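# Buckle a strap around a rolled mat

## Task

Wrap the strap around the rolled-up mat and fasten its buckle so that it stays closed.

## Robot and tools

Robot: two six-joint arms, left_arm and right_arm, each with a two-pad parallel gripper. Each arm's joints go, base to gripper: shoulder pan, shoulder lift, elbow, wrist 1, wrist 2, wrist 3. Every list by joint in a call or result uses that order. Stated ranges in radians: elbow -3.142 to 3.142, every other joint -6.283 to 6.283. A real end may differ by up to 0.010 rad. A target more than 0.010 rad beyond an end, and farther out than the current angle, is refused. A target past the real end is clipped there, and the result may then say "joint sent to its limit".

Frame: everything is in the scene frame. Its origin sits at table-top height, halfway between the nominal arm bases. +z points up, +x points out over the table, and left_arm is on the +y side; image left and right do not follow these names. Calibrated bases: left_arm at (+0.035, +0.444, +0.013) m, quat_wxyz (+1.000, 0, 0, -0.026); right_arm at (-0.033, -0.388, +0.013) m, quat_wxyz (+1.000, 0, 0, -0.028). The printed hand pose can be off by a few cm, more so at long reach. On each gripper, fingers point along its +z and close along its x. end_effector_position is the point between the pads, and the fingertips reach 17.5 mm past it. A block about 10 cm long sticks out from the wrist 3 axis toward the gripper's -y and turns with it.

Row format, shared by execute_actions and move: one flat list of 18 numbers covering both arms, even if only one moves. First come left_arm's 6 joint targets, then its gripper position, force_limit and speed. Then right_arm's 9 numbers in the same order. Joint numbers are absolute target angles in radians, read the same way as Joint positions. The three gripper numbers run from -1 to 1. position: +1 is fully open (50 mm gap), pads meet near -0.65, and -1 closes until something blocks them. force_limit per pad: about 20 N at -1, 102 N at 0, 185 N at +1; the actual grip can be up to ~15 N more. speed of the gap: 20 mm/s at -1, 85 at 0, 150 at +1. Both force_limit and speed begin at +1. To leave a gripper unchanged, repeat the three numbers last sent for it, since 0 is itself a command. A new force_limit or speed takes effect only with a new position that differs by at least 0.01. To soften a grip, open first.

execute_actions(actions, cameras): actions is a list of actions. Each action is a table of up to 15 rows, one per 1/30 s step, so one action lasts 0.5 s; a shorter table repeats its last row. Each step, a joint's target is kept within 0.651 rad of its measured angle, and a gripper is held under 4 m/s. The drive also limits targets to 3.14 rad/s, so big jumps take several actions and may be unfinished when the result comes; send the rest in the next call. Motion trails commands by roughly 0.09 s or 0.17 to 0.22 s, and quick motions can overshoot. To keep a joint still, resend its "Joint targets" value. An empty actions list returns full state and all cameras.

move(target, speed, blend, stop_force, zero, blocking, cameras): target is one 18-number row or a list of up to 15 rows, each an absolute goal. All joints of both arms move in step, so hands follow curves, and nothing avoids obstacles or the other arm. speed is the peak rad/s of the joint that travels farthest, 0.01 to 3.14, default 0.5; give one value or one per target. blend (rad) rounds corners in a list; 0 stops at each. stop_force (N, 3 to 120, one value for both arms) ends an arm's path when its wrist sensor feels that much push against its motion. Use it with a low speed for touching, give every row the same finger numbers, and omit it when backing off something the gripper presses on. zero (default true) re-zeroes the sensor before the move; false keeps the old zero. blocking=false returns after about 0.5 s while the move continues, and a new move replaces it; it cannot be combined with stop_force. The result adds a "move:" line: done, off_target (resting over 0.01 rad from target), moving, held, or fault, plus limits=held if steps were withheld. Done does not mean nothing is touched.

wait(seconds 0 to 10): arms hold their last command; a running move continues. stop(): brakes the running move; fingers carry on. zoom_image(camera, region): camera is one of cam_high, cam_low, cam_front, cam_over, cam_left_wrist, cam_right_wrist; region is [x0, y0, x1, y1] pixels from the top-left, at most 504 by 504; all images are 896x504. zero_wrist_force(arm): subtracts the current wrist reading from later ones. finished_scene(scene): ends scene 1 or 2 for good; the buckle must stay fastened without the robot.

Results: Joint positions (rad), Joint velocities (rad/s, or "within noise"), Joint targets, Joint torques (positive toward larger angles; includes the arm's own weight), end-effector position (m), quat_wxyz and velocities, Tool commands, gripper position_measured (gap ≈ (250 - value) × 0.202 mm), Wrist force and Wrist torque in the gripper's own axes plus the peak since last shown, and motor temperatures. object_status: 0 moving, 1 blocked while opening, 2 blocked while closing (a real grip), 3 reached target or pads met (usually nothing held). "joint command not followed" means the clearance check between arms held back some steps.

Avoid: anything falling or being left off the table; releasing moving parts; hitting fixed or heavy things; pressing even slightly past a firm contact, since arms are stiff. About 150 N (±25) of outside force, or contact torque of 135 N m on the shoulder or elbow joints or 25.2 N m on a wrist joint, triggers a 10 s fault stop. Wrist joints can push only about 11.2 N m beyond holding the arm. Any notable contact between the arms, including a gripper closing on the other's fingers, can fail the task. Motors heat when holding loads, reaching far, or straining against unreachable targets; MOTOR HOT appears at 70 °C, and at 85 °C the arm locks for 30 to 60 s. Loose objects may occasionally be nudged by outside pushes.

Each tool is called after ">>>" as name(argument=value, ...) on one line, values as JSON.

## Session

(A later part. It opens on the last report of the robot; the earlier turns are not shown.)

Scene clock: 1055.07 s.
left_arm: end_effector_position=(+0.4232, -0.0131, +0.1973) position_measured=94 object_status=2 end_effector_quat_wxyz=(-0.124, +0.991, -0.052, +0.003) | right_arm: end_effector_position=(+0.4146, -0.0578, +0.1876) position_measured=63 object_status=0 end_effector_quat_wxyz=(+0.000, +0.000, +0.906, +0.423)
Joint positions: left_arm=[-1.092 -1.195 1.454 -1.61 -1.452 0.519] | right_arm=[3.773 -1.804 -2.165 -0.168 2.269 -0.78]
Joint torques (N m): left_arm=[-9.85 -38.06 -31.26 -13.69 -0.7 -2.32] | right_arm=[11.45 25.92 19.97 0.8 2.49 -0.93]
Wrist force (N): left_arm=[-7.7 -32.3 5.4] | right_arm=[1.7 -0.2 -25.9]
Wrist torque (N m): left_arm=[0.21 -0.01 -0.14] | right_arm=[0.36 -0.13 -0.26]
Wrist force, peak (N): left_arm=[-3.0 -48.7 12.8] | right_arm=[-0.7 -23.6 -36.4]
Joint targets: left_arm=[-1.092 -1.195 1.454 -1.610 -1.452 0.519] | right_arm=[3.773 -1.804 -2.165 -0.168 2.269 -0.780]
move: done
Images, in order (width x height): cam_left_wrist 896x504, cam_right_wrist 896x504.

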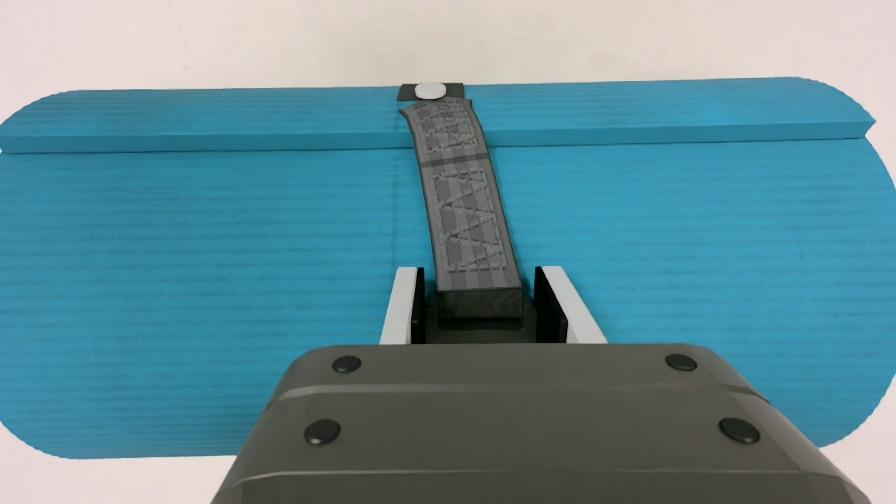

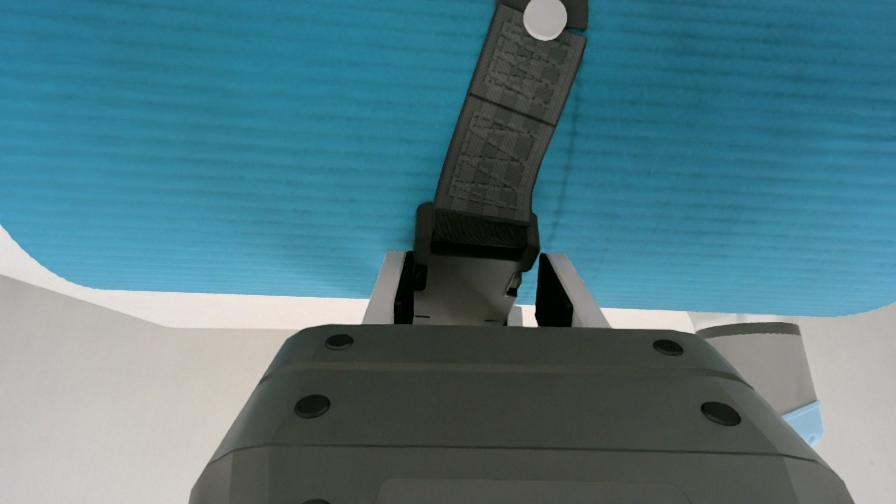

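>>> move(target=[-1.092,-1.195,1.454,-1.610,-1.452,0.519,0.7,0.6,-1,3.7734,-1.8042,-2.1651,-0.1677,2.2686,-0.7805,0.6,-0.1,-1], speed=0.03, cameras=["cam_right_wrist","cam_left_wrist"])

>>> zoom_image(camera="cam_right_wrist", region=[390, 200, 560, 320])

>>> zoom_image(camera="cam_left_wrist", region=[380, 220, 620, 340])

Scene clock: 1058.90 s.
left_arm: end_effector_position=(+0.4232, -0.0131, +0.1973) position_measured=48 object_status=3 end_effector_quat_wxyz=(-0.124, +0.991, -0.052, +0.003) | right_arm: end_effector_position=(+0.4145, -0.0578, +0.1875) position_measured=63 object_status=3 end_effector_quat_wxyz=(+0.000, +0.000, +0.906, +0.423)
Joint positions: left_arm=[-1.092 -1.195 1.454 -1.61 -1.452 0.519] | right_arm=[3.773 -1.804 -2.165 -0.168 2.269 -0.78]
Joint torques (N m): left_arm=[-3.75 -45.72 -27.51 0.19 -0.39 -1.99] | right_arm=[-5.84 35.03 10.93 4.92 2.53 -0.86]
Wrist force (N): left_arm=[-1.2 2.8 -0.4] | right_arm=[-0.8 2.6 -1.2]
Wrist torque (N m): left_arm=[0.48 0.15 0.11] | right_arm=[0.45 0.27 -0.29]
Wrist force, peak (N): left_arm=[-8.9 -32.2 4.7] | right_arm=[1.5 0.2 -26.2]
Joint targets: left_arm=[-1.092 -1.195 1.454 -1.610 -1.452 0.519] | right_arm=[3.773 -1.804 -2.165 -0.168 2.269 -0.780]
move: done
Images, in order (width x height): cam_left_wrist 896x504, cam_right_wrist 896x504.

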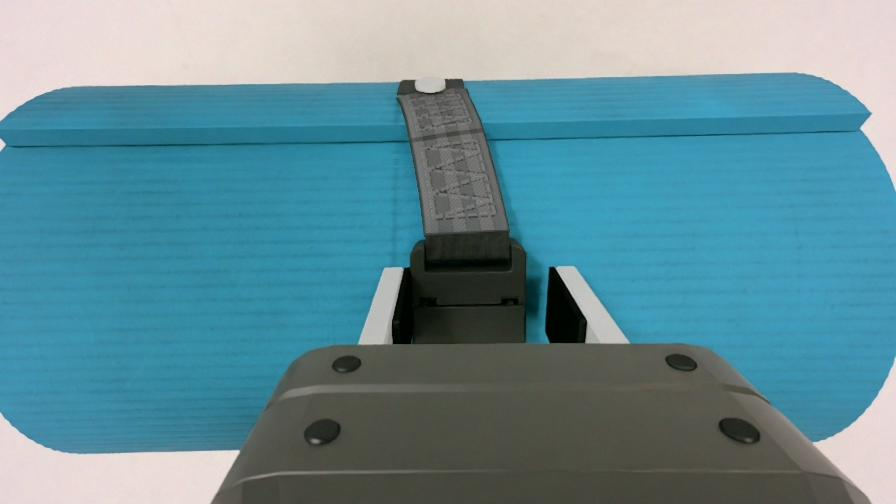

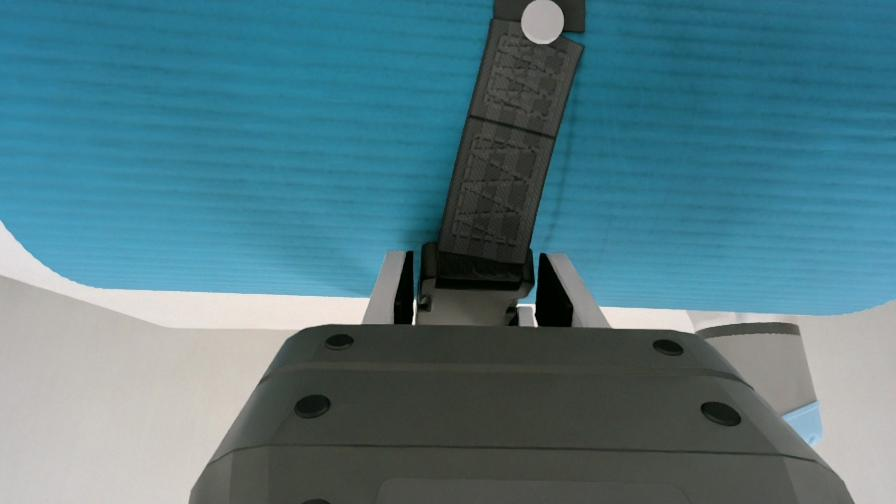

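Scaled by 2.965.

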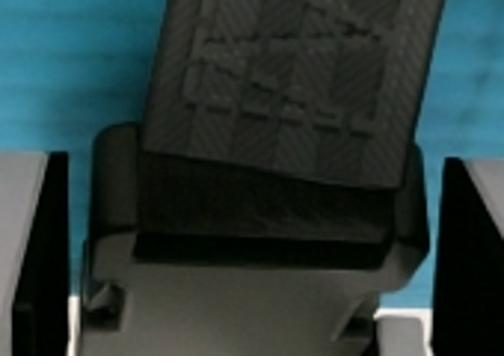

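Scaled by 2.100.

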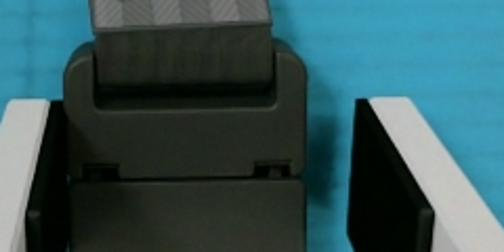

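>>> move(target=[[-1.0909,-1.2293,1.374,-1.5114,-1.452,0.52,0.7,0.6,-1,3.7734,-1.8042,-2.1651,-0.1677,2.2686,-0.7805,0.6,-0.1,-1],[-0.9496,-1.4715,1.75,-2.0,-1.6,0.5574,0.7,0.6,-1,3.7734,-1.7862,-2.1576,-0.1932,2.2686,-0.7805,0.6,-0.1,-1],[-0.9496,-1.4715,1.75,-2.0,-1.6,0.5574,0.7,0.6,-1,3.8427,-1.7774,-2.0992,-0.214,2.2294,-0.707,0.6,-0.1,-1]], speed=[0.08,0.2,0.1], cameras=["cam_front","cam_high","cam_left_wrist","cam_right_wrist"])

>>> zoom_image(camera="cam_front", region=[350, 150, 490, 220])

Scene clock: 1073.30 s.
left_arm: end_effector_position=(+0.4412, +0.0425, +0.2492) position_measured=48 object_status=3 end_effector_quat_wxyz=(+0.071, +0.997, +0.005, +0.028) | right_arm: end_effector_position=(+0.4140, -0.0199, +0.2198) position_measured=63 object_status=3 end_effector_quat_wxyz=(+0.000, +0.000, +0.906, +0.423)
Joint positions: left_arm=[-0.95 -1.472 1.75 -2 -1.6 0.557] | right_arm=[3.843 -1.777 -2.099 -0.214 2.229 -0.707]
Joint torques (N m): left_arm=[-8.02 -23.88 -24.32 -4.89 1.56 -2.36] | right_arm=[-5.95 28.63 10.41 4.85 3.79 -1.46]
Wrist force (N): left_arm=[-0.9 2.0 0.0] | right_arm=[-1.0 2.6 -1.1]
Wrist torque (N m): left_arm=[0.34 0.12 -0.09] | right_arm=[0.45 0.28 -0.29]
Wrist force, peak (N): left_arm=[-1.2 4.0 -0.3] | right_arm=[-0.8 3.9 -0.7]
Joint targets: left_arm=[-0.950 -1.472 1.750 -2.000 -1.600 0.557] | right_arm=[3.843 -1.777 -2.099 -0.214 2.229 -0.707]
move: done
Images, in order (width x height): cam_high 896x504, cam_front 896x504, cam_left_wrist 896x504, cam_right_wrist 896x504.

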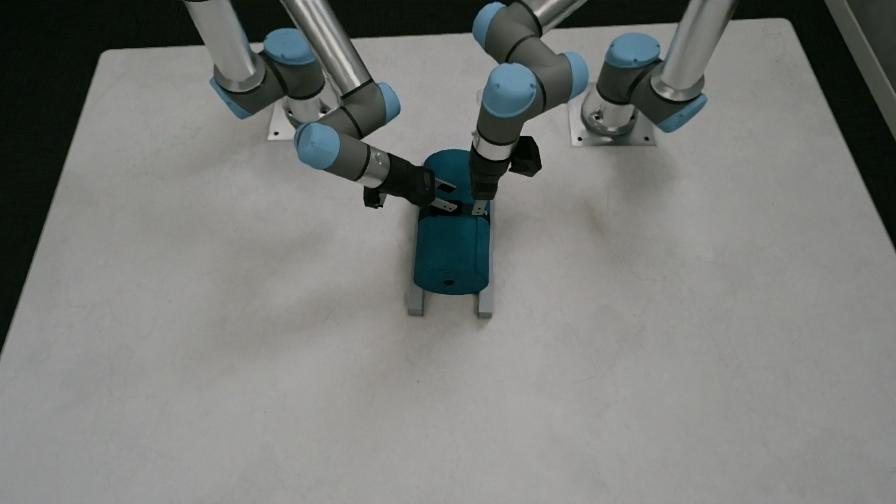

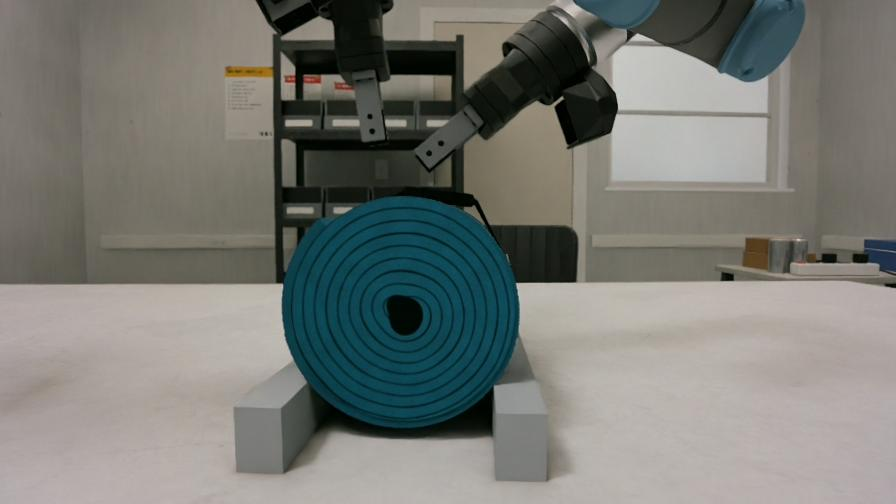

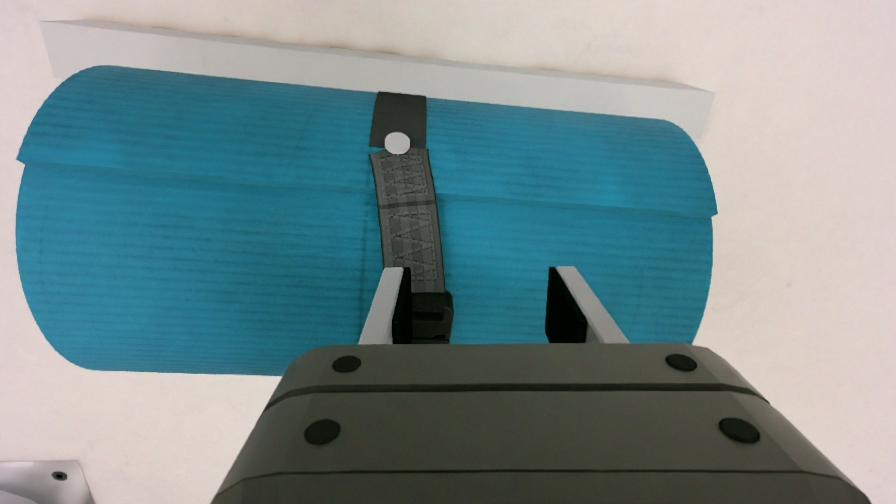

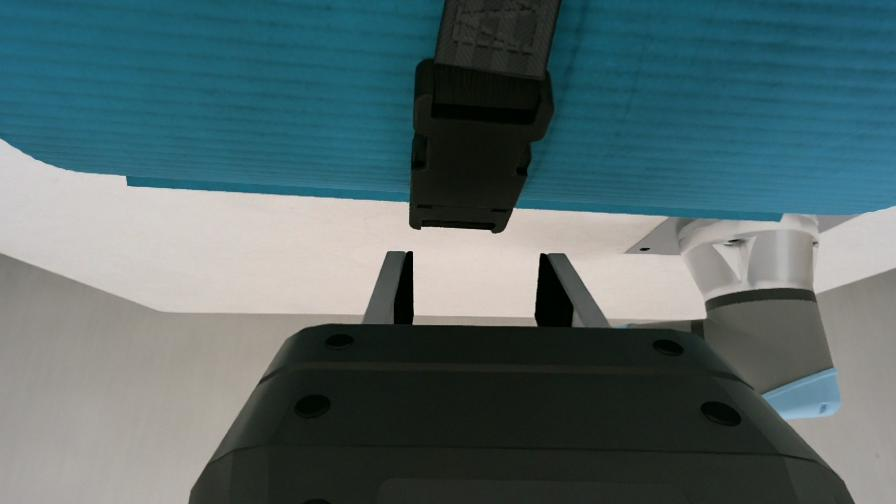

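Scaled by 3.600.

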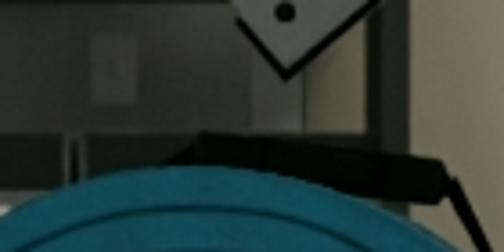

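Buckled; both arms are clear.

>>> finished_scene(scene=1)

The scene is finished: the task was done.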